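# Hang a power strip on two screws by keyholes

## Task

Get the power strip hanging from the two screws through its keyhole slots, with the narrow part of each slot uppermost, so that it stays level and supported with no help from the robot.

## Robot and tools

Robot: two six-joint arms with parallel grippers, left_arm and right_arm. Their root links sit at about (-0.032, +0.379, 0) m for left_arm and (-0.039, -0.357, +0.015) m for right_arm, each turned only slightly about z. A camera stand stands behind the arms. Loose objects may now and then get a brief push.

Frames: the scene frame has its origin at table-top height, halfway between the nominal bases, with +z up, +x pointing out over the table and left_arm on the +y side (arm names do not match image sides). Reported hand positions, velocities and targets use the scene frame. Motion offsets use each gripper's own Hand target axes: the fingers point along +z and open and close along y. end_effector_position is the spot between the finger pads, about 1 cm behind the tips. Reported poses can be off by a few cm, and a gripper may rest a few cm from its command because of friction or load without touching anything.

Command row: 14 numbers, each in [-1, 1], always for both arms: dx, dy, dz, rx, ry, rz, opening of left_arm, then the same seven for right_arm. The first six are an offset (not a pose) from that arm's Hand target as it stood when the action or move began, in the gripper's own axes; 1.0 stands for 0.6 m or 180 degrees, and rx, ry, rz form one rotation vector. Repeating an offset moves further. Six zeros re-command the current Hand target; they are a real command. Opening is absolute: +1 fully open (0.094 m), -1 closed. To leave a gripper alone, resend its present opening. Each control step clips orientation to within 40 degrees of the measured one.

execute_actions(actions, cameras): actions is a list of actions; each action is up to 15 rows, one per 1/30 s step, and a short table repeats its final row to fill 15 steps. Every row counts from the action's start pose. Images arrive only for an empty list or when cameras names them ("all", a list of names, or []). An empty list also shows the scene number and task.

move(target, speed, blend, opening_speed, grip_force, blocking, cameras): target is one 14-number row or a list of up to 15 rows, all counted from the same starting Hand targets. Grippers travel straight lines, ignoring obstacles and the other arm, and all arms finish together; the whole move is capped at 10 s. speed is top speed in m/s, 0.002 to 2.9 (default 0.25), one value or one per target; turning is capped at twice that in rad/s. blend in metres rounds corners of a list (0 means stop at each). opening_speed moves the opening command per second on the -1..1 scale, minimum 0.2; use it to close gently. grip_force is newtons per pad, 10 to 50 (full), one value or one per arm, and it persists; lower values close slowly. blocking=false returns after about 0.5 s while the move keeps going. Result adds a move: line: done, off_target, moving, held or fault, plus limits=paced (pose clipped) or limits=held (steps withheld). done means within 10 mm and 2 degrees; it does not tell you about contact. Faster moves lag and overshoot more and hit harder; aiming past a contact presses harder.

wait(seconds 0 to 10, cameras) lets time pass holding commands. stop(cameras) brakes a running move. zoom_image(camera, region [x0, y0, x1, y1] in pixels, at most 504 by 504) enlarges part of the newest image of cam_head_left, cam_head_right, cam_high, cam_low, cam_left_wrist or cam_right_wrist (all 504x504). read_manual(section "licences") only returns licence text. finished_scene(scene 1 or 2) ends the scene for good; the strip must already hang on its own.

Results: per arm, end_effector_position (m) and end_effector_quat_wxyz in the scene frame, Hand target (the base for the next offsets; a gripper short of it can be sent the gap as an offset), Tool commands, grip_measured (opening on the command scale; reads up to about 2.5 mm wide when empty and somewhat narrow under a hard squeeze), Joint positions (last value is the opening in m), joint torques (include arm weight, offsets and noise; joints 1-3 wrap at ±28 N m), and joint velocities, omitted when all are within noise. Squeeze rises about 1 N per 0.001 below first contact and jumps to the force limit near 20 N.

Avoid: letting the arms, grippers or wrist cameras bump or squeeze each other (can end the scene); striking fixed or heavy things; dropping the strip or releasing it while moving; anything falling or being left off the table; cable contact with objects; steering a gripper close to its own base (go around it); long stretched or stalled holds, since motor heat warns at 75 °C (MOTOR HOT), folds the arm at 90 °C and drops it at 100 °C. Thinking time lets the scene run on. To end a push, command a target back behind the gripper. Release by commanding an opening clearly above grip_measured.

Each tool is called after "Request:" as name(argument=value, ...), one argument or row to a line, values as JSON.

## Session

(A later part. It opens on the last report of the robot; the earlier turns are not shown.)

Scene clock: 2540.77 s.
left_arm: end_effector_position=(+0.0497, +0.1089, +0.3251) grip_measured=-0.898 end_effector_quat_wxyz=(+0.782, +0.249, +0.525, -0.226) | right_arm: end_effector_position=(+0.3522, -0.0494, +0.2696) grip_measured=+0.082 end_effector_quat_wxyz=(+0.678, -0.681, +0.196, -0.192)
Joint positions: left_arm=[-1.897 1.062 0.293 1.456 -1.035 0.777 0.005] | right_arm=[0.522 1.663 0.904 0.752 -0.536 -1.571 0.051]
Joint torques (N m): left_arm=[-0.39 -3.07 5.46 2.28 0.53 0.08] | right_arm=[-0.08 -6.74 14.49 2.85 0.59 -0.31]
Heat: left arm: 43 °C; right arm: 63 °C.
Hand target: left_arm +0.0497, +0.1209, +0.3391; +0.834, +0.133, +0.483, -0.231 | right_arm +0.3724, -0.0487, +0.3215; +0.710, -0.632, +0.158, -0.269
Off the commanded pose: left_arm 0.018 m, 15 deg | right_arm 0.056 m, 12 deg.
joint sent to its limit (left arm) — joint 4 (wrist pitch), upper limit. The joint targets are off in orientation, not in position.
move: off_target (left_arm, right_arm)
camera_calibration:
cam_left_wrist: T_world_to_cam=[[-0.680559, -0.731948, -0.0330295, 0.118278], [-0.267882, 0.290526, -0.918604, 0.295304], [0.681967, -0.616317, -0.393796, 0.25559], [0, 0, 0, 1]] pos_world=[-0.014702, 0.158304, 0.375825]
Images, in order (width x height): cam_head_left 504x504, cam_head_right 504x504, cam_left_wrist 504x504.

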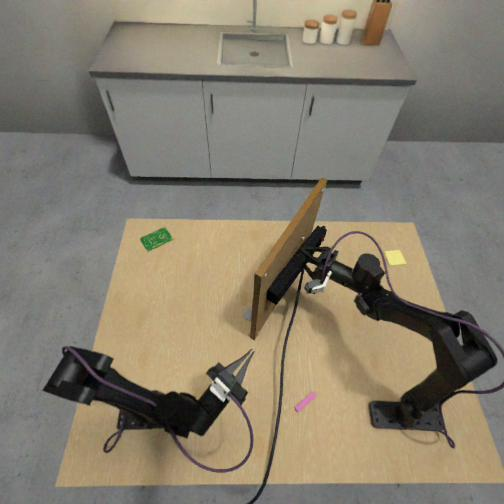

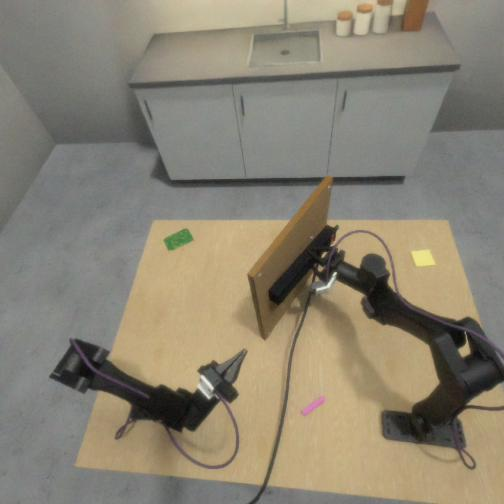

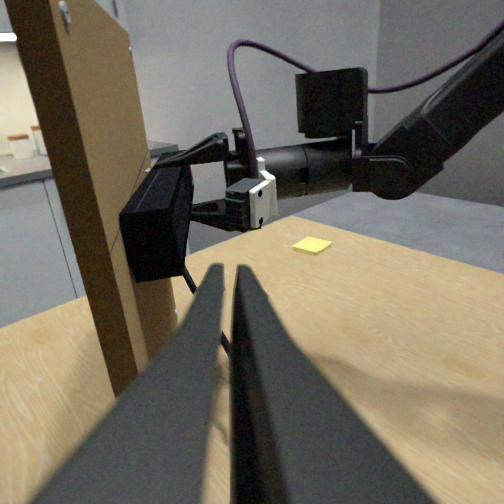

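Request:
move(
  target=[0,0,0,0,0,0,-0.9,0.008,0.002,0.025,0,0,0,-0.6],
  speed=0.04,
  cameras=["cam_head_left","cam_left_wrist","cam_head_right"],
)

Request:
zoom_image(
  camera="cam_left_wrist",
  region=[80, 130, 240, 290],
)

Request:
zoom_image(
  camera="cam_head_left",
  region=[260, 200, 360, 300],
)

Scene clock: 2555.37 s.
left_arm: end_effector_position=(+0.0497, +0.1089, +0.3251) grip_measured=-0.898 end_effector_quat_wxyz=(+0.782, +0.249, +0.525, -0.226) | right_arm: end_effector_position=(+0.3568, -0.0422, +0.2714) grip_measured=+0.081 end_effector_quat_wxyz=(+0.681, -0.682, +0.187, -0.189)
Joint positions: left_arm=[-1.897 1.062 0.293 1.456 -1.035 0.777 0.005] | right_arm=[0.526 1.694 0.942 0.752 -0.549 -1.575 0.051]
Joint torques (N m): left_arm=[-0.21 -3.06 5.46 2.35 0.57 0.02] | right_arm=[0.02 -5.83 16.61 2.74 0.78 -0.26]
Heat: left arm: 43 °C; right arm: 62 °C.
Hand target: left_arm +0.0497, +0.1209, +0.3391; +0.834, +0.133, +0.483, -0.231 | right_arm +0.3849, -0.0392, +0.3231; +0.710, -0.632, +0.158, -0.269
Off the commanded pose: left_arm 0.018 m, 15 deg | right_arm 0.059 m, 12 deg.
joint sent to its limit (left arm) — joint 4 (wrist pitch), upper limit. The joint targets are off in orientation, not in position.
move: off_target (left_arm, right_arm)
camera_calibration:
cam_left_wrist: T_world_to_cam=[[-0.680559, -0.731948, -0.0330295, 0.118278], [-0.267882, 0.290526, -0.918604, 0.295304], [0.681967, -0.616317, -0.393796, 0.25559], [0, 0, 0, 1]] pos_world=[-0.014702, 0.158304, 0.375825]
Images, in order (width x height): cam_head_left 504x504, cam_head_right 504x504, cam_left_wrist 504x504.

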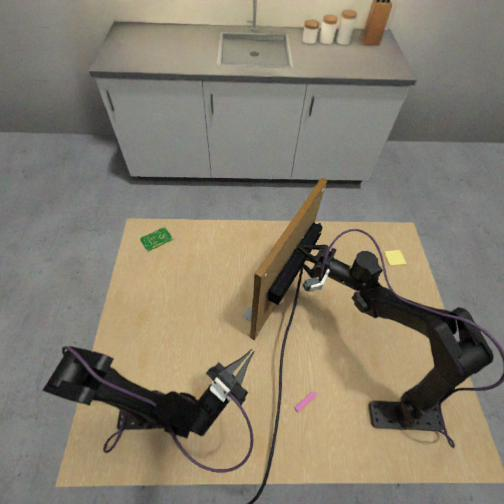

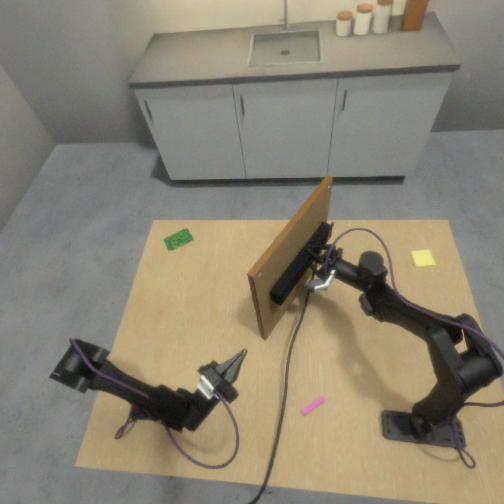

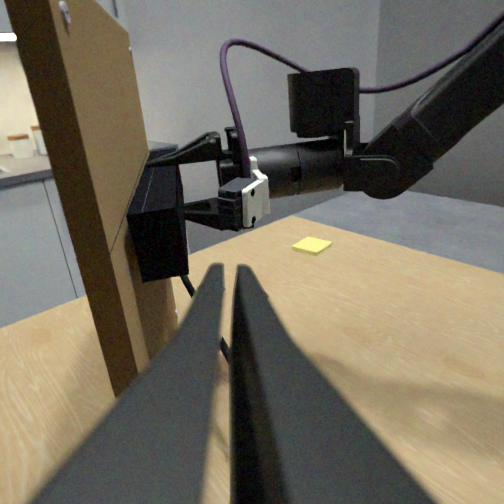

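Scaled by 3.150 from the camera's 504x504 image, which has a finer 720x720 frame.

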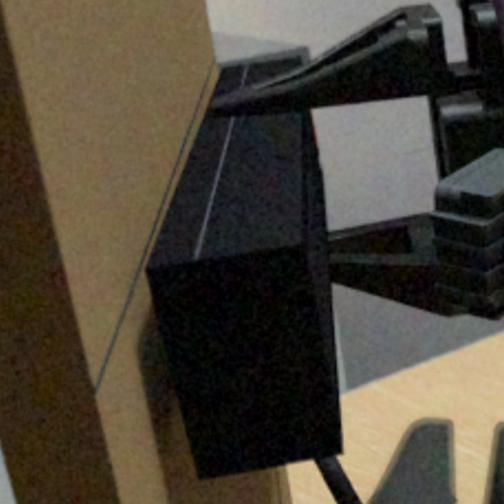

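Scaled by 5.040 from the camera's 504x504 image, which has a finer 720x720 frame.

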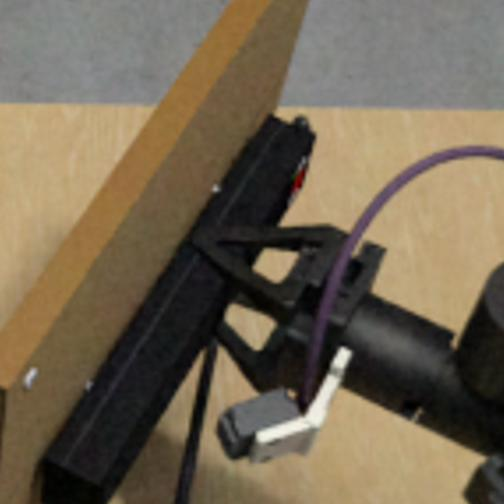

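Request:
move(
  target=[
    [0,0,0,0,0,0,-0.9,0.016,-0.002,-0.02,0,0,0,-0.6],
    [0,0,0,0,0,0,-0.9,0.016,-0.002,0.004,0,0,0,-0.6],
  ],
  speed=0.04,
  cameras=["cam_head_left","cam_left_wrist","cam_head_right"],
)

Request:
zoom_image(
  camera="cam_left_wrist",
  region=[80, 130, 240, 290],
)

Request:
zoom_image(
  camera="cam_head_left",
  region=[260, 200, 360, 300],
)

Scene clock: 2571.67 s.
left_arm: end_effector_position=(+0.0497, +0.1089, +0.3251) grip_measured=-0.898 end_effector_quat_wxyz=(+0.782, +0.249, +0.525, -0.226) | right_arm: end_effector_position=(+0.3583, -0.0429, +0.2722) grip_measured=+0.080 end_effector_quat_wxyz=(+0.684, -0.684, +0.178, -0.182)
Joint positions: left_arm=[-1.897 1.062 0.293 1.456 -1.035 0.777 0.005] | right_arm=[0.512 1.705 0.956 0.75 -0.587 -1.575 0.051]
Joint torques (N m): left_arm=[-0.28 -3.02 5.5 2.27 0.57 0.09] | right_arm=[-0.73 -5.86 17.59 2.66 0.95 -0.21]
Heat: left arm: 43 °C; right arm: 60 °C.
Hand target: left_arm +0.0497, +0.1209, +0.3391; +0.834, +0.133, +0.483, -0.231 | right_arm +0.3938, -0.0430, +0.3259; +0.710, -0.632, +0.158, -0.269
Off the commanded pose: left_arm 0.018 m, 15 deg | right_arm 0.064 m, 12 deg.
joint sent to its limit (left arm) — joint 4 (wrist pitch), upper limit. The joint targets are off in orientation, not in position.
move: off_target (left_arm, right_arm)
camera_calibration:
cam_left_wrist: T_world_to_cam=[[-0.680559, -0.731948, -0.0330295, 0.118278], [-0.267882, 0.290526, -0.918604, 0.295304], [0.681967, -0.616317, -0.393796, 0.25559], [0, 0, 0, 1]] pos_world=[-0.014702, 0.158304, 0.375825]
Images, in order (width x height): cam_head_left 504x504, cam_head_right 504x504, cam_left_wrist 504x504.

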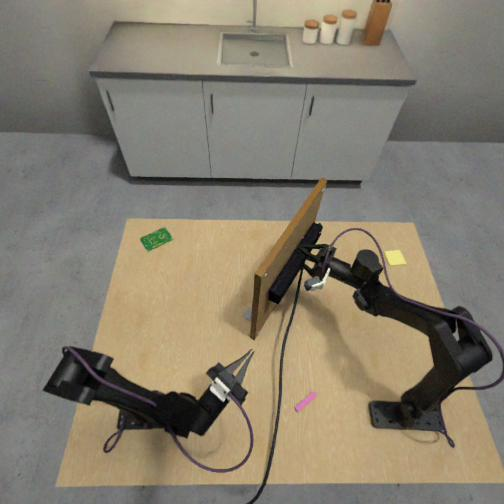

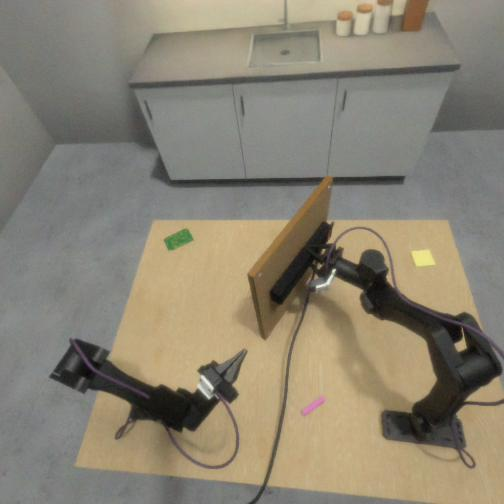

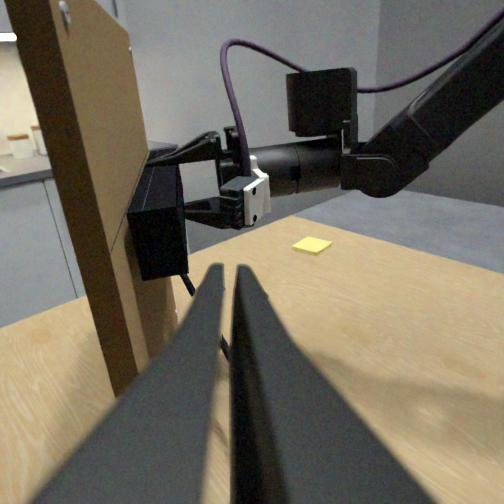

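Scaled by 3.150 from the camera's 504x504 image, which has a finer 720x720 frame.

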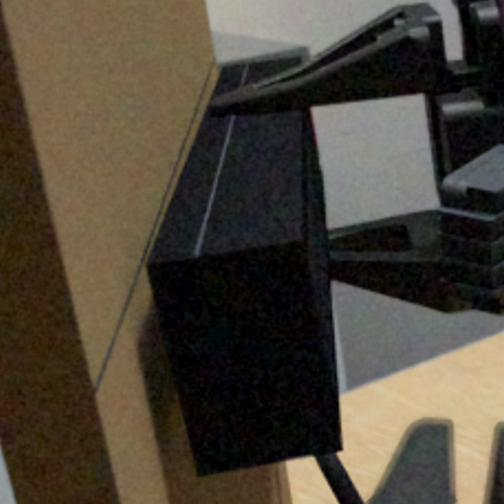

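Scaled by 5.040 from the camera's 504x504 image, which has a finer 720x720 frame.

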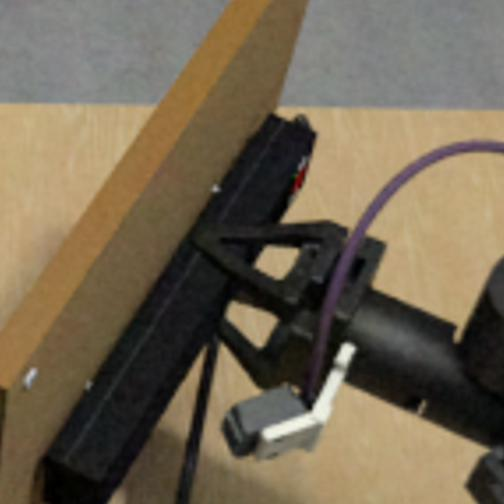

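Request:
move(
  target=[
    [0,0,0,0,0,0,-0.9,0.03,-0.004,-0.03,0,0,0,-0.6],
    [0,0,0,0,0,0,-0.9,0.03,-0.008,0.004,0,0,0,-0.6],
  ],
  speed=0.04,
  cameras=["cam_head_left","cam_left_wrist"],
)

Request:
zoom_image(
  camera="cam_left_wrist",
  region=[80, 130, 240, 290],
)

Request:
zoom_image(
  camera="cam_head_left",
  region=[260, 200, 360, 300],
)

Scene clock: 2580.27 s.
left_arm: end_effector_position=(+0.0497, +0.1089, +0.3251) grip_measured=-0.898 end_effector_quat_wxyz=(+0.782, +0.249, +0.525, -0.226) | right_arm: end_effector_position=(+0.3840, -0.0573, +0.2831) grip_measured=+0.080 end_effector_quat_wxyz=(+0.685, -0.676, +0.186, -0.196)
Joint positions: left_arm=[-1.897 1.062 0.293 1.456 -1.035 0.777 0.005] | right_arm=[0.458 1.74 1.029 0.73 -0.608 -1.57 0.051]
Joint torques (N m): left_arm=[-0.38 -2.95 5.44 2.32 0.53 0.05] | right_arm=[1.01 -6.43 17.03 2.57 0.79 -0.19]
Heat: left arm: 43 °C; right arm: 61 °C.
Hand target: left_arm +0.0497, +0.1209, +0.3391; +0.834, +0.133, +0.483, -0.231 | right_arm +0.4088, -0.0517, +0.3329; +0.710, -0.632, +0.158, -0.269
Off the commanded pose: left_arm 0.018 m, 15 deg | right_arm 0.056 m, 11 deg.
joint sent to its limit (left arm) — joint 4 (wrist pitch), upper limit. The joint targets are off in orientation, not in position.
move: off_target (left_arm, right_arm)
camera_calibration:
cam_left_wrist: T_world_to_cam=[[-0.680559, -0.731948, -0.0330295, 0.118278], [-0.267882, 0.290526, -0.918604, 0.295304], [0.681967, -0.616317, -0.393796, 0.25559], [0, 0, 0, 1]] pos_world=[-0.014702, 0.158304, 0.375825]
Images, in order (width x height): cam_head_left 504x504, cam_left_wrist 504x504.

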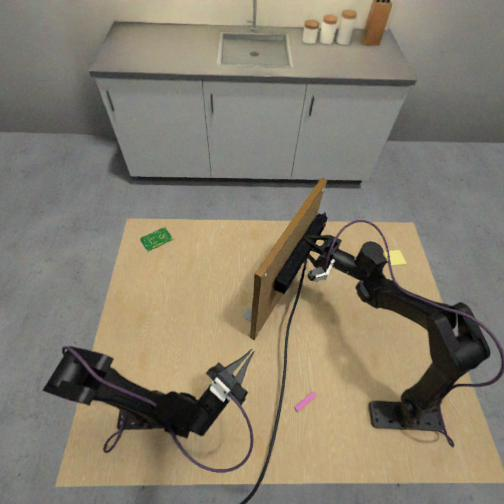

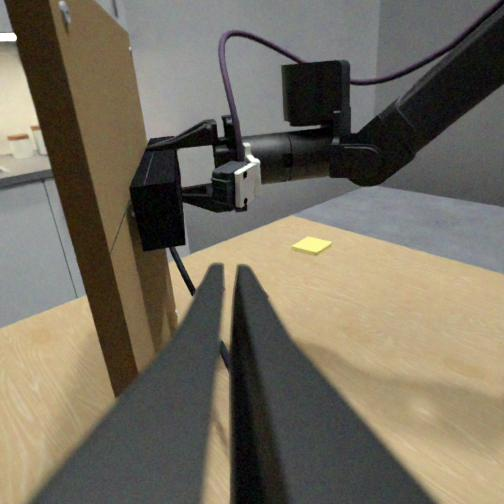

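Scaled by 3.150 from the camera's 504x504 image, which has a finer 720x720 frame.

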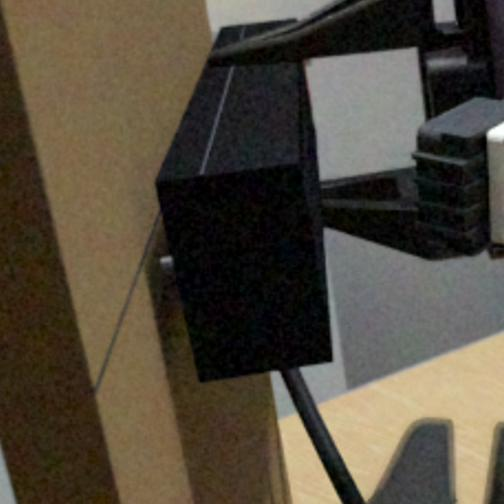

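Scaled by 5.040 from the camera's 504x504 image, which has a finer 720x720 frame.

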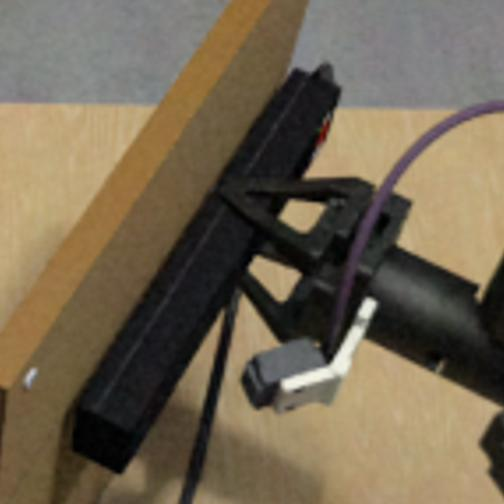

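Request:
move(
  target=[
    [0,0,0,0,0,0,-0.9,0,0,-0.03,0,0,0,-0.6],
    [0,0,0,0,0,0,-0.9,-0.035,0,-0.03,0,0,0,-0.6],
  ],
  speed=0.06,
  cameras=["cam_head_left","cam_left_wrist"],
)

Request:
zoom_image(
  camera="cam_left_wrist",
  region=[80, 130, 240, 290],
)

Request:
zoom_image(
  camera="cam_head_left",
  region=[260, 200, 360, 300],
)

Scene clock: 2598.13 s.
left_arm: end_effector_position=(+0.0497, +0.1089, +0.3251) grip_measured=-0.898 end_effector_quat_wxyz=(+0.782, +0.249, +0.525, -0.226) | right_arm: end_effector_position=(+0.3837, -0.0575, +0.2824) grip_measured=+0.080 end_effector_quat_wxyz=(+0.684, -0.672, +0.196, -0.206)
Joint positions: left_arm=[-1.897 1.062 0.293 1.456 -1.035 0.777 0.005] | right_arm=[0.47 1.732 1.012 0.744 -0.568 -1.568 0.051]
Joint torques (N m): left_arm=[-0.34 -2.97 5.3 2.34 0.53 0.01] | right_arm=[2.59 -11.08 9.4 2.7 0.58 -0.26]
Heat: left arm: 44 °C; right arm: 59 °C.
Hand target: left_arm +0.0497, +0.1209, +0.3391; +0.834, +0.133, +0.483, -0.231 | right_arm +0.3817, -0.0541, +0.3279; +0.710, -0.632, +0.158, -0.269
Off the commanded pose: left_arm 0.018 m, 15 deg | right_arm 0.046 m, 10 deg.
joint sent to its limit (left arm) — joint 4 (wrist pitch), upper limit. The joint targets are off in orientation, not in position.
move: off_target (left_arm, right_arm)
camera_calibration:
cam_left_wrist: T_world_to_cam=[[-0.680559, -0.731948, -0.0330295, 0.118278], [-0.267882, 0.290526, -0.918604, 0.295304], [0.681967, -0.616317, -0.393796, 0.25559], [0, 0, 0, 1]] pos_world=[-0.014702, 0.158304, 0.375825]
Images, in order (width x height): cam_head_left 504x504, cam_left_wrist 504x504.

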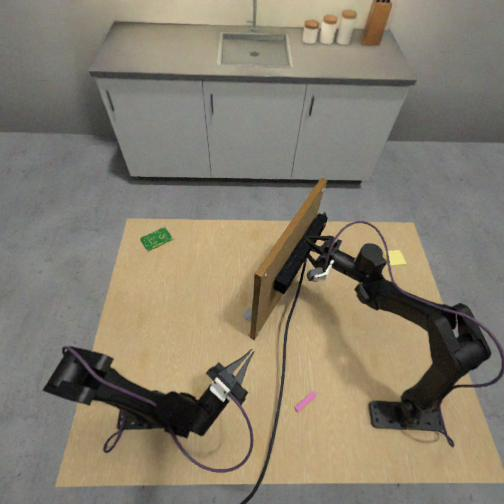

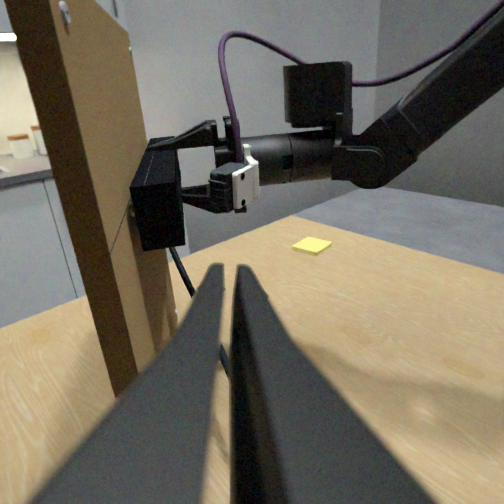

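Scaled by 3.150 from the camera's 504x504 image, which has a finer 720x720 frame.

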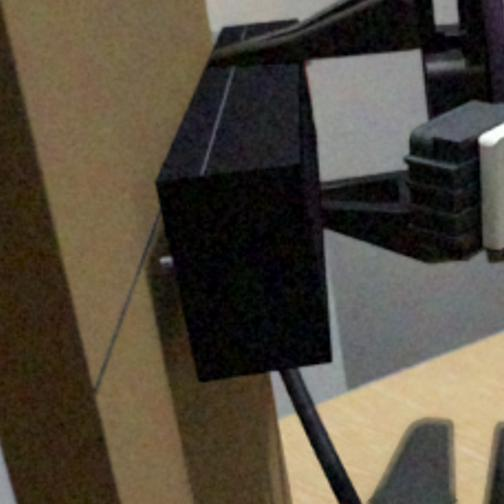

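Scaled by 5.040 from the camera's 504x504 image, which has a finer 720x720 frame.

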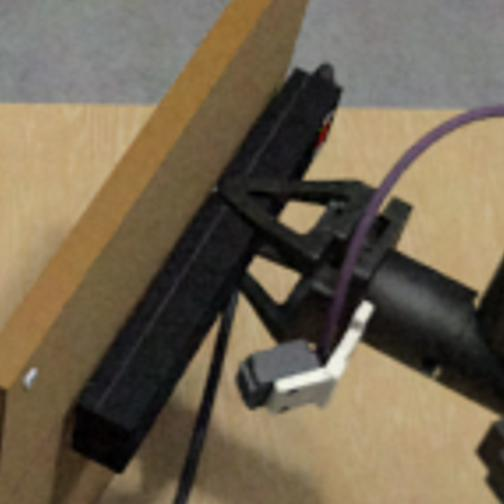

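Request:
move(
  target=[
    [0,0,0,0,0,0,-0.9,0,0,-0.025,0,0,0,-0.6],
  ],
  speed=0.06,
)

Scene clock: 2603.47 s.
left_arm: end_effector_position=(+0.0497, +0.1089, +0.3251) grip_measured=-0.898 end_effector_quat_wxyz=(+0.782, +0.249, +0.525, -0.226) | right_arm: end_effector_position=(+0.3782, -0.0600, +0.2737) grip_measured=+0.080 end_effector_quat_wxyz=(+0.678, -0.675, +0.200, -0.213)
Joint positions: left_arm=[-1.897 1.062 0.293 1.456 -1.035 0.777 0.005] | right_arm=[0.477 1.717 0.966 0.762 -0.544 -1.581 0.051]
Joint torques (N m): left_arm=[-0.09 -3.1 5.5 2.35 0.54 0.08] | right_arm=[-0.02 -12.79 8.46 2.73 0.2 -0.17]
Heat: left arm: 44 °C; right arm: 61 °C.
Hand target: left_arm +0.0497, +0.1209, +0.3391; +0.834, +0.133, +0.483, -0.231 | right_arm +0.3732, -0.0664, +0.3256; +0.710, -0.632, +0.158, -0.269
Off the commanded pose: left_arm 0.018 m, 15 deg | right_arm 0.052 m, 10 deg.
joint sent to its limit (left arm) — joint 4 (wrist pitch), upper limit. The joint targets are off in orientation, not in position.
move: off_target (left_arm, right_arm)

Request:
move(
  target=[0,0,0,0,0,0,-0.9,-0.03,-0.008,-0.025,0,0,0,-0.6],
  speed=0.06,
)

Scene clock: 2607.53 s.
left_arm: end_effector_position=(+0.0497, +0.1089, +0.3251) grip_measured=-0.898 end_effector_quat_wxyz=(+0.782, +0.249, +0.525, -0.226) | right_arm: end_effector_position=(+0.3544, -0.0625, +0.2750) grip_measured=+0.080 end_effector_quat_wxyz=(+0.677, -0.675, +0.200, -0.213)
Joint positions: left_arm=[-1.897 1.062 0.293 1.456 -1.035 0.777 0.005] | right_arm=[0.5 1.632 0.879 0.762 -0.521 -1.582 0.051]
Joint torques (N m): left_arm=[-0.25 -2.93 5.3 2.36 0.52 0.05] | right_arm=[0.25 -11.93 8.55 2.74 0.23 -0.18]
Heat: left arm: 44 °C; right arm: 62 °C.
Hand target: left_arm +0.0497, +0.1209, +0.3391; +0.834, +0.133, +0.483, -0.231 | right_arm +0.3494, -0.0682, +0.3259; +0.710, -0.632, +0.158, -0.269
Off the commanded pose: left_arm 0.018 m, 15 deg | right_arm 0.052 m, 10 deg.
joint sent to its limit (left arm) — joint 4 (wrist pitch), upper limit. The joint targets are off in orientation, not in position.
move: off_target (left_arm, right_arm)

Request:
move(
  target=[0,0,0,0,0,0,-0.9,0,-0.006,0.03,0,0,0,-0.6],
  speed=0.05,
  cameras=["cam_head_left","cam_left_wrist"],
)

Request:
zoom_image(
  camera="cam_left_wrist",
  region=[80, 130, 240, 290],
)

Request:
zoom_image(
  camera="cam_head_left",
  region=[260, 200, 360, 300],
)

Scene clock: 2623.50 s.
left_arm: end_effector_position=(+0.0497, +0.1089, +0.3251) grip_measured=-0.898 end_effector_quat_wxyz=(+0.782, +0.249, +0.525, -0.226) | right_arm: end_effector_position=(+0.3522, -0.0559, +0.2770) grip_measured=+0.080 end_effector_quat_wxyz=(+0.677, -0.674, +0.200, -0.216)
Joint positions: left_arm=[-1.897 1.062 0.293 1.456 -1.035 0.777 0.005] | right_arm=[0.523 1.632 0.885 0.76 -0.493 -1.586 0.051]
Joint torques (N m): left_arm=[-0.39 -2.91 5.38 2.3 0.57 0.06] | right_arm=[0.38 -8.96 13.98 2.53 0.17 -0.18]
Heat: left arm: 44 °C; right arm: 64 °C.
Hand target: left_arm +0.0497, +0.1209, +0.3391; +0.834, +0.133, +0.483, -0.231 | right_arm +0.3589, -0.0538, +0.3322; +0.710, -0.632, +0.158, -0.269
Off the commanded pose: left_arm 0.018 m, 15 deg | right_arm 0.056 m, 10 deg.
joint sent to its limit (left arm) — joint 4 (wrist pitch), upper limit. The joint targets are off in orientation, not in position.
move: off_target (left_arm, right_arm)
camera_calibration:
cam_left_wrist: T_world_to_cam=[[-0.680559, -0.731948, -0.0330295, 0.118278], [-0.267882, 0.290526, -0.918604, 0.295304], [0.681967, -0.616317, -0.393796, 0.25559], [0, 0, 0, 1]] pos_world=[-0.014702, 0.158304, 0.375825]
Images, in order (width x height): cam_head_left 504x504, cam_left_wrist 504x504.

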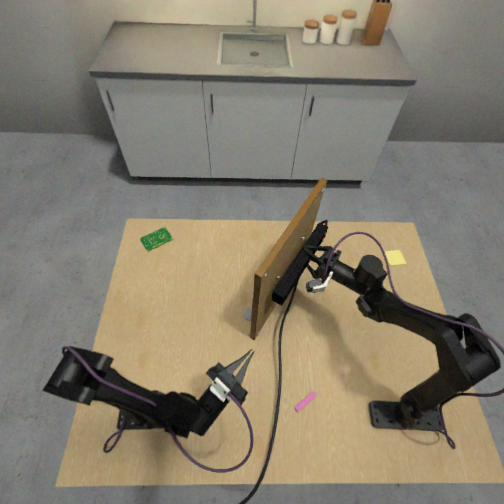

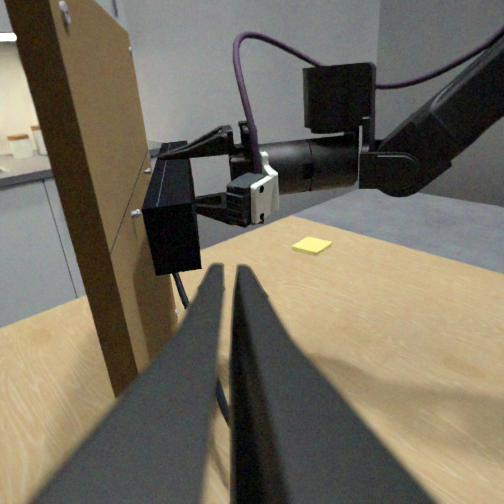

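Scaled by 3.150 from the camera's 504x504 image, which has a finer 720x720 frame.

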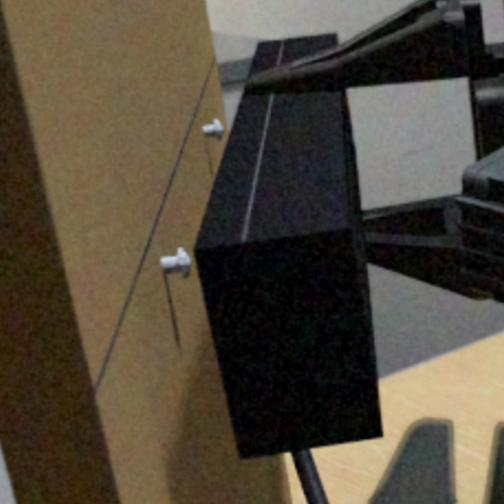

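Scaled by 5.040 from the camera's 504x504 image, which has a finer 720x720 frame.

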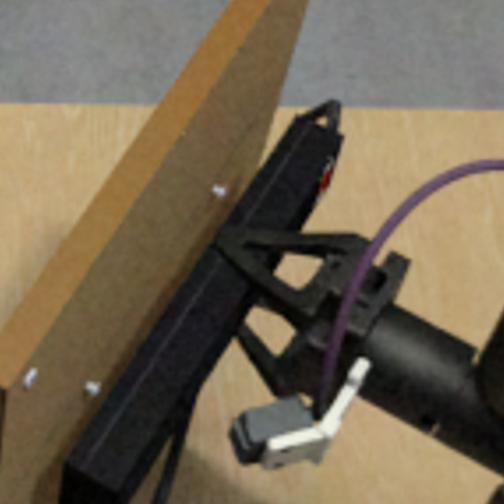

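Request:
move(
  target=[0,0,0,0,0,0,-0.9,0.008,0.0,0.03,0,0,0,-0.6],
  speed=0.05,
  cameras=["cam_head_left","cam_left_wrist"],
)

Request:
zoom_image(
  camera="cam_left_wrist",
  region=[80, 130, 240, 290],
)

Request:
zoom_image(
  camera="cam_head_left",
  region=[260, 200, 360, 300],
)

Scene clock: 2644.50 s.
left_arm: end_effector_position=(+0.0497, +0.1089, +0.3251) grip_measured=-0.898 end_effector_quat_wxyz=(+0.782, +0.249, +0.525, -0.226) | right_arm: end_effector_position=(+0.3612, -0.0463, +0.2927) grip_measured=+0.080 end_effector_quat_wxyz=(+0.685, -0.668, +0.190, -0.220)
Joint positions: left_arm=[-1.897 1.062 0.293 1.456 -1.035 0.777 0.005] | right_arm=[0.533 1.662 0.961 0.74 -0.492 -1.587 0.051]
Joint torques (N m): left_arm=[-0.2 -3.04 5.38 2.33 0.54 0.1] | right_arm=[0.49 -6.71 14.71 2.47 0.32 -0.19]
Heat: left arm: 44 °C; right arm: 62 °C.
Hand target: left_arm +0.0497, +0.1209, +0.3391; +0.834, +0.133, +0.483, -0.231 | right_arm +0.3730, -0.0421, +0.3356; +0.710, -0.632, +0.158, -0.269
Off the commanded pose: left_arm 0.018 m, 15 deg | right_arm 0.045 m, 8 deg.
joint sent to its limit (left arm) — joint 4 (wrist pitch), upper limit. The joint targets are off in orientation, not in position.
move: off_target (left_arm, right_arm)
camera_calibration:
cam_left_wrist: T_world_to_cam=[[-0.680559, -0.731948, -0.0330295, 0.118278], [-0.267882, 0.290526, -0.918604, 0.295304], [0.681967, -0.616317, -0.393796, 0.25559], [0, 0, 0, 1]] pos_world=[-0.014702, 0.158304, 0.375825]
Images, in order (width x height): cam_head_left 504x504, cam_left_wrist 504x504.

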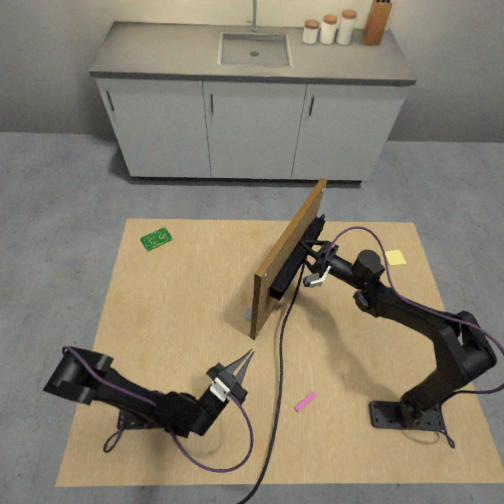

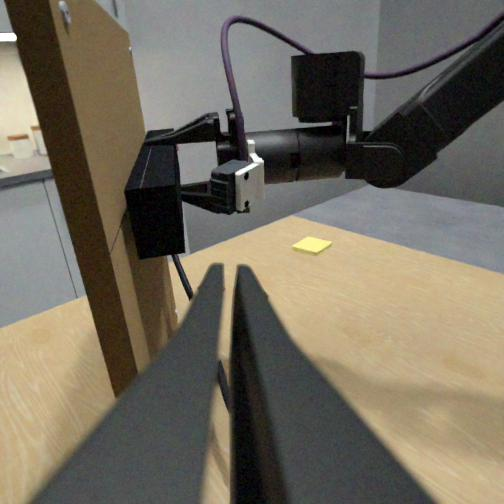

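Scaled by 3.150 from the camera's 504x504 image, which has a finer 720x720 frame.

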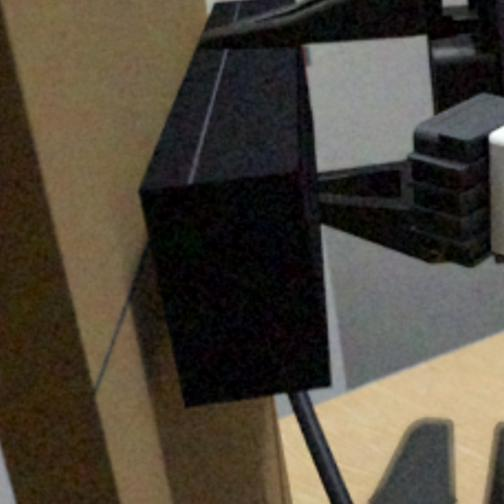

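Scaled by 5.040 from the camera's 504x504 image, which has a finer 720x720 frame.

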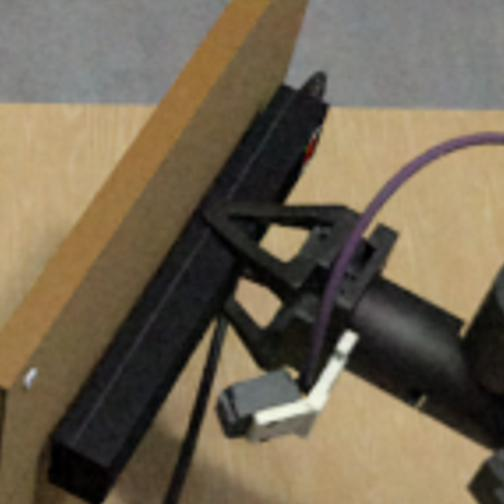

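Request:
move(
  target=[0,0,0,0,0,0,-0.9,-0.003,0.012,0.004,0,0,0,-0.6],
  speed=0.03,
)

Request:
move(
  target=[0,0,0,0,0,0,-0.9,0,0.01,0.004,0,0,0,-0.6],
  speed=0.03,
)

Scene clock: 2652.83 s.
left_arm: end_effector_position=(+0.0497, +0.1089, +0.3251) grip_measured=-0.898 end_effector_quat_wxyz=(+0.782, +0.249, +0.525, -0.226) | right_arm: end_effector_position=(+0.3603, -0.0444, +0.2917) grip_measured=+0.080 end_effector_quat_wxyz=(+0.686, -0.669, +0.187, -0.218)
Joint positions: left_arm=[-1.897 1.062 0.293 1.456 -1.035 0.777 0.005] | right_arm=[0.535 1.667 0.961 0.747 -0.497 -1.586 0.051]
Joint torques (N m): left_arm=[-0.29 -2.95 5.26 2.31 0.51 0.04] | right_arm=[0.9 -5.45 14.26 2.62 0.43 -0.21]
Heat: left arm: 44 °C; right arm: 62 °C.
Hand target: left_arm +0.0497, +0.1209, +0.3391; +0.834, +0.133, +0.483, -0.231 | right_arm +0.3742, -0.0386, +0.3286; +0.710, -0.632, +0.158, -0.269
Off the commanded pose: left_arm 0.018 m, 15 deg | right_arm 0.040 m, 8 deg.
joint sent to its limit (left arm) — joint 4 (wrist pitch), upper limit. The joint targets are off in orientation, not in position.
move: off_target (left_arm, right_arm)

Scene clock: 2653.60 s.
left_arm: end_effector_position=(+0.0497, +0.1089, +0.3251) grip_measured=-0.898 end_effector_quat_wxyz=(+0.782, +0.249, +0.525, -0.226) | right_arm: end_effector_position=(+0.3604, -0.0438, +0.2917) grip_measured=+0.080 end_effector_quat_wxyz=(+0.688, -0.667, +0.184, -0.216)
Joint positions: left_arm=[-1.897 1.062 0.293 1.456 -1.035 0.777 0.005] | right_arm=[0.534 1.674 0.961 0.76 -0.505 -1.583 0.051]
Joint torques (N m): left_arm=[-0.2 -2.95 5.52 2.3 0.54 0.04] | right_arm=[1.26 -4.31 14.34 2.65 0.55 -0.25]
Heat: left arm: 44 °C; right arm: 62 °C.
Hand target: left_arm +0.0497, +0.1209, +0.3391; +0.834, +0.133, +0.483, -0.231 | right_arm +0.3766, -0.0363, +0.3231; +0.710, -0.632, +0.158, -0.269
Off the commanded pose: left_arm 0.018 m, 15 deg | right_arm 0.036 m, 8 deg.
joint sent to its limit (left arm) — joint 4 (wrist pitch), upper limit. The joint targets are off in orientation, not in position.
move: off_target (left_arm, right_arm)

Request:
move(
  target=[0,0,0,0,0,0,-0.9,-0.003,0.012,-0.003,0,0,0,-0.6],
  speed=0.03,
)

Request:
move(
  target=[0,0,0,0,0,0,-0.9,0,0.008,0,0,0,0,-0.6],
  speed=0.03,
)

Request:
move(
  target=[0,0,0,0,0,0,-0.9,0,0.008,0,0,0,0,-0.6],
  speed=0.03,
  cameras=["cam_head_left","cam_left_wrist"],
)

Request:
zoom_image(
  camera="cam_left_wrist",
  region=[80, 130, 240, 290],
)

Request:
zoom_image(
  camera="cam_head_left",
  region=[260, 200, 360, 300],
)

Scene clock: 2664.47 s.
left_arm: end_effector_position=(+0.0497, +0.1089, +0.3251) grip_measured=-0.898 end_effector_quat_wxyz=(+0.782, +0.249, +0.525, -0.226) | right_arm: end_effector_position=(+0.3607, -0.0436, +0.2919) grip_measured=+0.080 end_effector_quat_wxyz=(+0.691, -0.666, +0.180, -0.216)
Joint positions: left_arm=[-1.897 1.062 0.293 1.456 -1.035 0.777 0.005] | right_arm=[0.531 1.681 0.961 0.776 -0.515 -1.581 0.051]
Joint torques (N m): left_arm=[-0.17 -2.92 5.61 2.35 0.59 0.06] | right_arm=[1.72 -3.93 12.72 2.73 0.66 -0.27]
Heat: left arm: 44 °C; right arm: 62 °C.
Hand target: left_arm +0.0497, +0.1209, +0.3391; +0.834, +0.133, +0.483, -0.231 | right_arm +0.3755, -0.0364, +0.3155; +0.710, -0.632, +0.158, -0.269
Off the commanded pose: left_arm 0.018 m, 15 deg | right_arm 0.029 m, 8 deg.
joint sent to its limit (left arm) — joint 4 (wrist pitch), upper limit. The joint targets are off in orientation, not in position.
move: off_target (left_arm, right_arm)

Scene clock: 2665.33 s.
left_arm: end_effector_position=(+0.0497, +0.1089, +0.3251) grip_measured=-0.898 end_effector_quat_wxyz=(+0.782, +0.249, +0.525, -0.226) | right_arm: end_effector_position=(+0.3607, -0.0435, +0.2918) grip_measured=+0.080 end_effector_quat_wxyz=(+0.695, -0.664, +0.175, -0.213)
Joint positions: left_arm=[-1.897 1.062 0.293 1.456 -1.035 0.777 0.005] | right_arm=[0.526 1.689 0.961 0.794 -0.531 -1.577 0.051]
Joint torques (N m): left_arm=[-0.21 -3.1 5.63 2.32 0.58 0.1] | right_arm=[2.13 -3.71 12.22 2.7 0.8 -0.34]
Heat: left arm: 44 °C; right arm: 62 °C.
Hand target: left_arm +0.0497, +0.1209, +0.3391; +0.834, +0.133, +0.483, -0.231 | right_arm +0.3763, -0.0361, +0.3109; +0.710, -0.632, +0.158, -0.269
Off the commanded pose: left_arm 0.018 m, 15 deg | right_arm 0.026 m, 8 deg.
joint sent to its limit (left arm) — joint 4 (wrist pitch), upper limit. The joint targets are off in orientation, not in position.
move: off_target (left_arm, right_arm)

Scene clock: 2666.20 s.
left_arm: end_effector_position=(+0.0497, +0.1089, +0.3251) grip_measured=-0.898 end_effector_quat_wxyz=(+0.782, +0.249, +0.525, -0.226) | right_arm: end_effector_position=(+0.3608, -0.0434, +0.2916) grip_measured=+0.080 end_effector_quat_wxyz=(+0.699, -0.662, +0.170, -0.210)
Joint positions: left_arm=[-1.897 1.062 0.293 1.456 -1.035 0.777 0.005] | right_arm=[0.52 1.699 0.961 0.814 -0.548 -1.572 0.051]
Joint torques (N m): left_arm=[-0.46 -2.96 5.48 2.31 0.58 0.05] | right_arm=[2.55 -3.45 11.73 2.7 0.96 -0.35]
Heat: left arm: 44 °C; right arm: 62 °C.
Hand target: left_arm +0.0497, +0.1209, +0.3391; +0.834, +0.133, +0.483, -0.231 | right_arm +0.3772, -0.0358, +0.3061; +0.710, -0.632, +0.158, -0.269
Off the commanded pose: left_arm 0.018 m, 15 deg | right_arm 0.023 m, 8 deg.
joint sent to its limit (left arm) — joint 4 (wrist pitch), upper limit. The joint targets are off in orientation, not in position.
move: off_target (left_arm, right_arm)
camera_calibration:
cam_left_wrist: T_world_to_cam=[[-0.680559, -0.731948, -0.0330295, 0.118278], [-0.267882, 0.290526, -0.918604, 0.295304], [0.681967, -0.616317, -0.393796, 0.25559], [0, 0, 0, 1]] pos_world=[-0.014702, 0.158304, 0.375825]
Images, in order (width x height): cam_head_left 504x504, cam_left_wrist 504x504.

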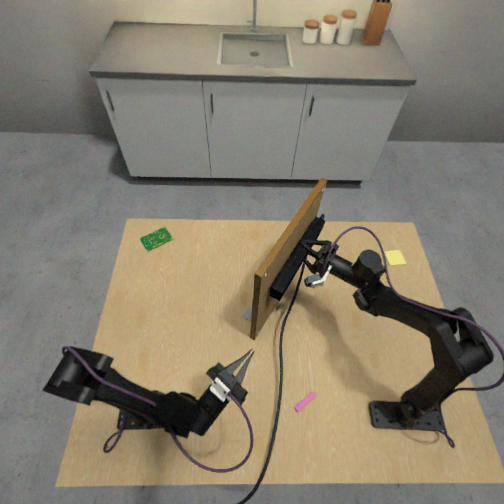

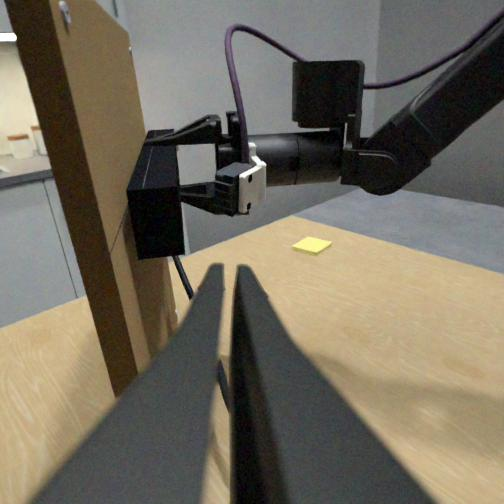

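Scaled by 3.150 from the camera's 504x504 image, which has a finer 720x720 frame.

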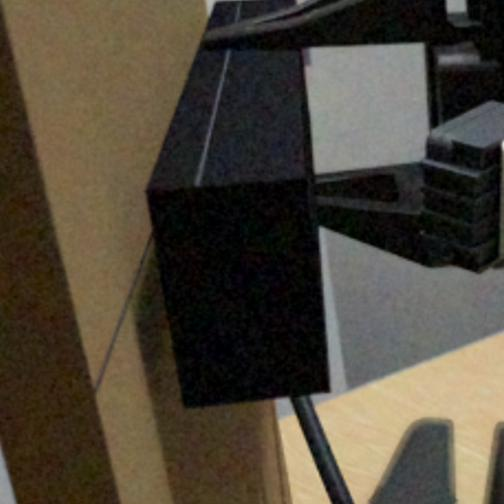

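Scaled by 5.040 from the camera's 504x504 image, which has a finer 720x720 frame.

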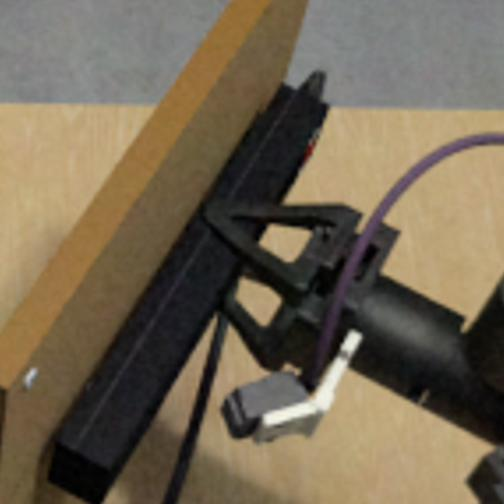

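Request:
move(
  target=[0,0,0,0,0,0,-0.9,0,0.008,0,0,0,0,-0.6],
  speed=0.03,
)

Request:
move(
  target=[0,0,0,0,0,0,-0.9,0,0.008,0,0,0,0,-0.6],
  speed=0.03,
)

Request:
move(
  target=[0,0,0,0,0,0,-0.9,0,0.006,0,0,0,0,-0.6],
  speed=0.03,
)

Scene clock: 2676.43 s.
left_arm: end_effector_position=(+0.0497, +0.1089, +0.3251) grip_measured=-0.898 end_effector_quat_wxyz=(+0.782, +0.249, +0.525, -0.226) | right_arm: end_effector_position=(+0.3607, -0.0436, +0.2908) grip_measured=+0.080 end_effector_quat_wxyz=(+0.705, -0.657, +0.166, -0.211)
Joint positions: left_arm=[-1.897 1.062 0.293 1.456 -1.035 0.777 0.005] | right_arm=[0.519 1.711 0.951 0.857 -0.554 -1.562 0.051]
Joint torques (N m): left_arm=[-0.27 -2.84 5.44 2.34 0.59 0.08] | right_arm=[2.69 -3.28 12.03 2.43 1.02 -0.42]
Heat: left arm: 44 °C; right arm: 63 °C.
Hand target: left_arm +0.0497, +0.1209, +0.3391; +0.834, +0.133, +0.483, -0.231 | right_arm +0.3781, -0.0355, +0.3012; +0.710, -0.632, +0.158, -0.269
Off the commanded pose: left_arm 0.018 m, 15 deg | right_arm 0.022 m, 7 deg.
joint sent to its limit (left arm) — joint 4 (wrist pitch), upper limit. The joint targets are off in orientation, not in position.
move: off_target (left_arm, right_arm)

Scene clock: 2677.37 s.
left_arm: end_effector_position=(+0.0497, +0.1089, +0.3251) grip_measured=-0.898 end_effector_quat_wxyz=(+0.782, +0.249, +0.525, -0.226) | right_arm: end_effector_position=(+0.3606, -0.0437, +0.2905) grip_measured=+0.080 end_effector_quat_wxyz=(+0.710, -0.652, +0.162, -0.211)
Joint positions: left_arm=[-1.897 1.062 0.293 1.456 -1.035 0.777 0.005] | right_arm=[0.516 1.724 0.945 0.894 -0.563 -1.554 0.051]
Joint torques (N m): left_arm=[-0.2 -2.95 5.45 2.31 0.56 0.06] | right_arm=[2.88 -3.3 12.03 2.3 1.05 -0.5]
Heat: left arm: 44 °C; right arm: 63 °C.
Hand target: left_arm +0.0497, +0.1209, +0.3391; +0.834, +0.133, +0.483, -0.231 | right_arm +0.3789, -0.0353, +0.2967; +0.710, -0.632, +0.158, -0.269
Off the commanded pose: left_arm 0.018 m, 15 deg | right_arm 0.021 m, 7 deg.
joint sent to its limit (left arm) — joint 4 (wrist pitch), upper limit. The joint targets are off in orientation, not in position.
move: off_target (left_arm, right_arm)

Scene clock: 2678.20 s.
left_arm: end_effector_position=(+0.0497, +0.1089, +0.3251) grip_measured=-0.898 end_effector_quat_wxyz=(+0.782, +0.249, +0.525, -0.226) | right_arm: end_effector_position=(+0.3607, -0.0436, +0.2903) grip_measured=+0.080 end_effector_quat_wxyz=(+0.714, -0.650, +0.158, -0.210)
Joint positions: left_arm=[-1.897 1.062 0.293 1.456 -1.035 0.777 0.005] | right_arm=[0.513 1.733 0.944 0.915 -0.572 -1.549 0.051]
Joint torques (N m): left_arm=[-0.28 -3.14 5.5 2.35 0.53 0.07] | right_arm=[3.07 -3.15 11.7 2.19 1.17 -0.55]
Heat: left arm: 44 °C; right arm: 63 °C.
Hand target: left_arm +0.0497, +0.1209, +0.3391; +0.834, +0.133, +0.483, -0.231 | right_arm +0.3796, -0.0351, +0.2931; +0.710, -0.632, +0.158, -0.269
Off the commanded pose: left_arm 0.018 m, 15 deg | right_arm 0.021 m, 7 deg.
joint sent to its limit (left arm) — joint 4 (wrist pitch), upper limit. The joint targets are off in orientation, not in position.
move: off_target (left_arm, right_arm)

Request:
move(
  target=[0,0,0,0,0,0,-0.9,0,-0.012,-0.045,0,0,0,-0.6],
  speed=0.05,
)

Scene clock: 2686.07 s.
left_arm: end_effector_position=(+0.0497, +0.1089, +0.3251) grip_measured=-0.898 end_effector_quat_wxyz=(+0.782, +0.249, +0.525, -0.226) | right_arm: end_effector_position=(+0.3616, -0.0513, +0.2674) grip_measured=+0.080 end_effector_quat_wxyz=(+0.695, -0.659, +0.176, -0.227)
Joint positions: left_arm=[-1.897 1.062 0.293 1.456 -1.035 0.777 0.005] | right_arm=[0.514 1.733 0.884 0.929 -0.522 -1.585 0.051]
Joint torques (N m): left_arm=[-0.35 -3.14 5.39 2.35 0.57 0.05] | right_arm=[-0.1 -10.07 8.18 2.32 0.36 -0.17]
Heat: left arm: 44 °C; right arm: 60 °C.
Hand target: left_arm +0.0497, +0.1209, +0.3391; +0.834, +0.133, +0.483, -0.231 | right_arm +0.3630, -0.0573, +0.2961; +0.710, -0.632, +0.158, -0.269
Off the commanded pose: left_arm 0.018 m, 15 deg | right_arm 0.029 m, 6 deg.
joint sent to its limit (left arm) — joint 4 (wrist pitch), upper limit. The joint targets are off in orientation, not in position.
move: off_target (left_arm, right_arm)

Request:
move(
  target=[0,0,0,0,0,0,-0.9,-0.01,-0.02,-0.012,0,0,0,-0.6],
  speed=0.05,
  cameras=["cam_head_left","cam_left_wrist"],
)

Request:
zoom_image(
  camera="cam_left_wrist",
  region=[80, 130, 240, 290],
)

Request:
zoom_image(
  camera="cam_head_left",
  region=[260, 200, 360, 300],
)

Scene clock: 2695.10 s.
left_arm: end_effector_position=(+0.0497, +0.1089, +0.3251) grip_measured=-0.898 end_effector_quat_wxyz=(+0.782, +0.249, +0.525, -0.226) | right_arm: end_effector_position=(+0.3577, -0.0552, +0.2628) grip_measured=+0.080 end_effector_quat_wxyz=(+0.685, -0.666, +0.190, -0.225)
Joint positions: left_arm=[-1.897 1.062 0.293 1.456 -1.035 0.777 0.005] | right_arm=[0.517 1.7 0.86 0.885 -0.5 -1.589 0.051]
Joint torques (N m): left_arm=[-0.24 -3.15 5.42 2.33 0.52 0.05] | right_arm=[0.34 -12.31 8.16 2.36 0.2 -0.14]
Heat: left arm: 44 °C; right arm: 60 °C.
Hand target: left_arm +0.0497, +0.1209, +0.3391; +0.834, +0.133, +0.483, -0.231 | right_arm +0.3520, -0.0604, +0.3060; +0.710, -0.632, +0.158, -0.269
Off the commanded pose: left_arm 0.018 m, 15 deg | right_arm 0.044 m, 8 deg.
joint sent to its limit (left arm) — joint 4 (wrist pitch), upper limit. The joint targets are off in orientation, not in position.
move: off_target (left_arm, right_arm)
camera_calibration:
cam_left_wrist: T_world_to_cam=[[-0.680559, -0.731948, -0.0330295, 0.118278], [-0.267882, 0.290526, -0.918604, 0.295304], [0.681967, -0.616317, -0.393796, 0.25559], [0, 0, 0, 1]] pos_world=[-0.014702, 0.158304, 0.375825]
Images, in order (width x height): cam_head_left 504x504, cam_left_wrist 504x504.

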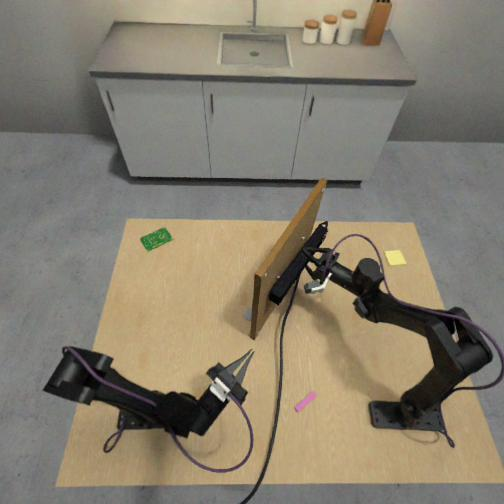

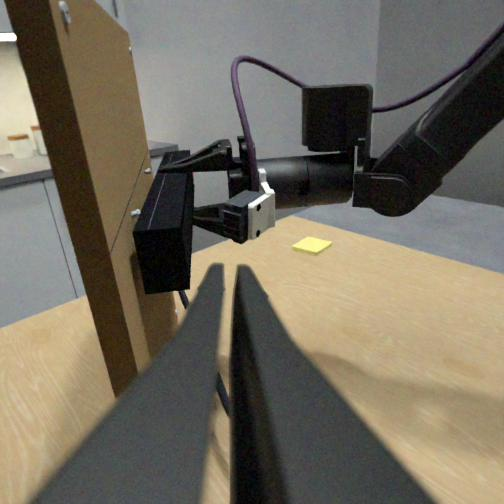

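Scaled by 3.150 from the camera's 504x504 image, which has a finer 720x720 frame.

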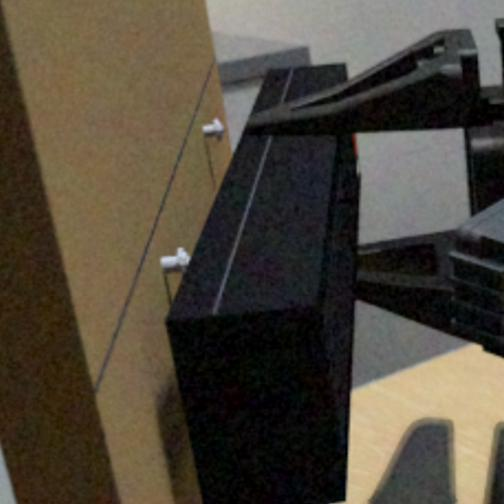

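Scaled by 5.040 from the camera's 504x504 image, which has a finer 720x720 frame.

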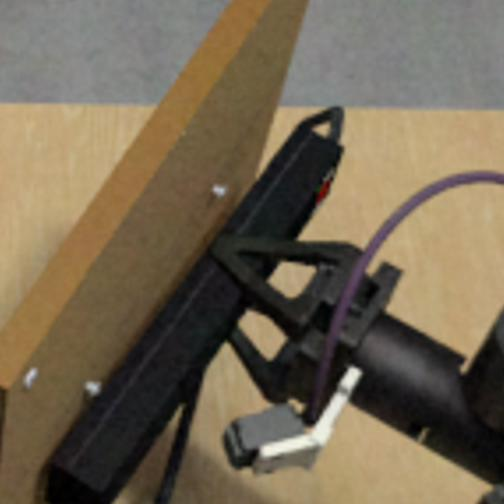

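Request:
move(
  target=[0,0,0,0,0,0,-0.9,-0.006,-0.03,-0.012,0,0,0,-0.6],
  speed=0.05,
)

Scene clock: 2704.37 s.
left_arm: end_effector_position=(+0.0497, +0.1089, +0.3251) grip_measured=-0.898 end_effector_quat_wxyz=(+0.782, +0.249, +0.525, -0.226) | right_arm: end_effector_position=(+0.3479, -0.0606, +0.2803) grip_measured=+0.080 end_effector_quat_wxyz=(+0.685, -0.666, +0.190, -0.226)
Joint positions: left_arm=[-1.897 1.062 0.293 1.456 -1.035 0.777 0.005] | right_arm=[0.517 1.619 0.852 0.813 -0.498 -1.589 0.051]
Joint torques (N m): left_arm=[-0.35 -3.03 5.52 2.24 0.55 0] | right_arm=[0.47 -11.43 8.58 2.42 0.21 -0.15]
Heat: left arm: 44 °C; right arm: 59 °C.
Hand target: left_arm +0.0497, +0.1209, +0.3391; +0.834, +0.133, +0.483, -0.231 | right_arm +0.3417, -0.0652, +0.3222; +0.710, -0.632, +0.158, -0.269
Off the commanded pose: left_arm 0.018 m, 15 deg | right_arm 0.043 m, 8 deg.
joint sent to its limit (left arm) — joint 4 (wrist pitch), upper limit. The joint targets are off in orientation, not in position.
move: off_target (left_arm, right_arm)


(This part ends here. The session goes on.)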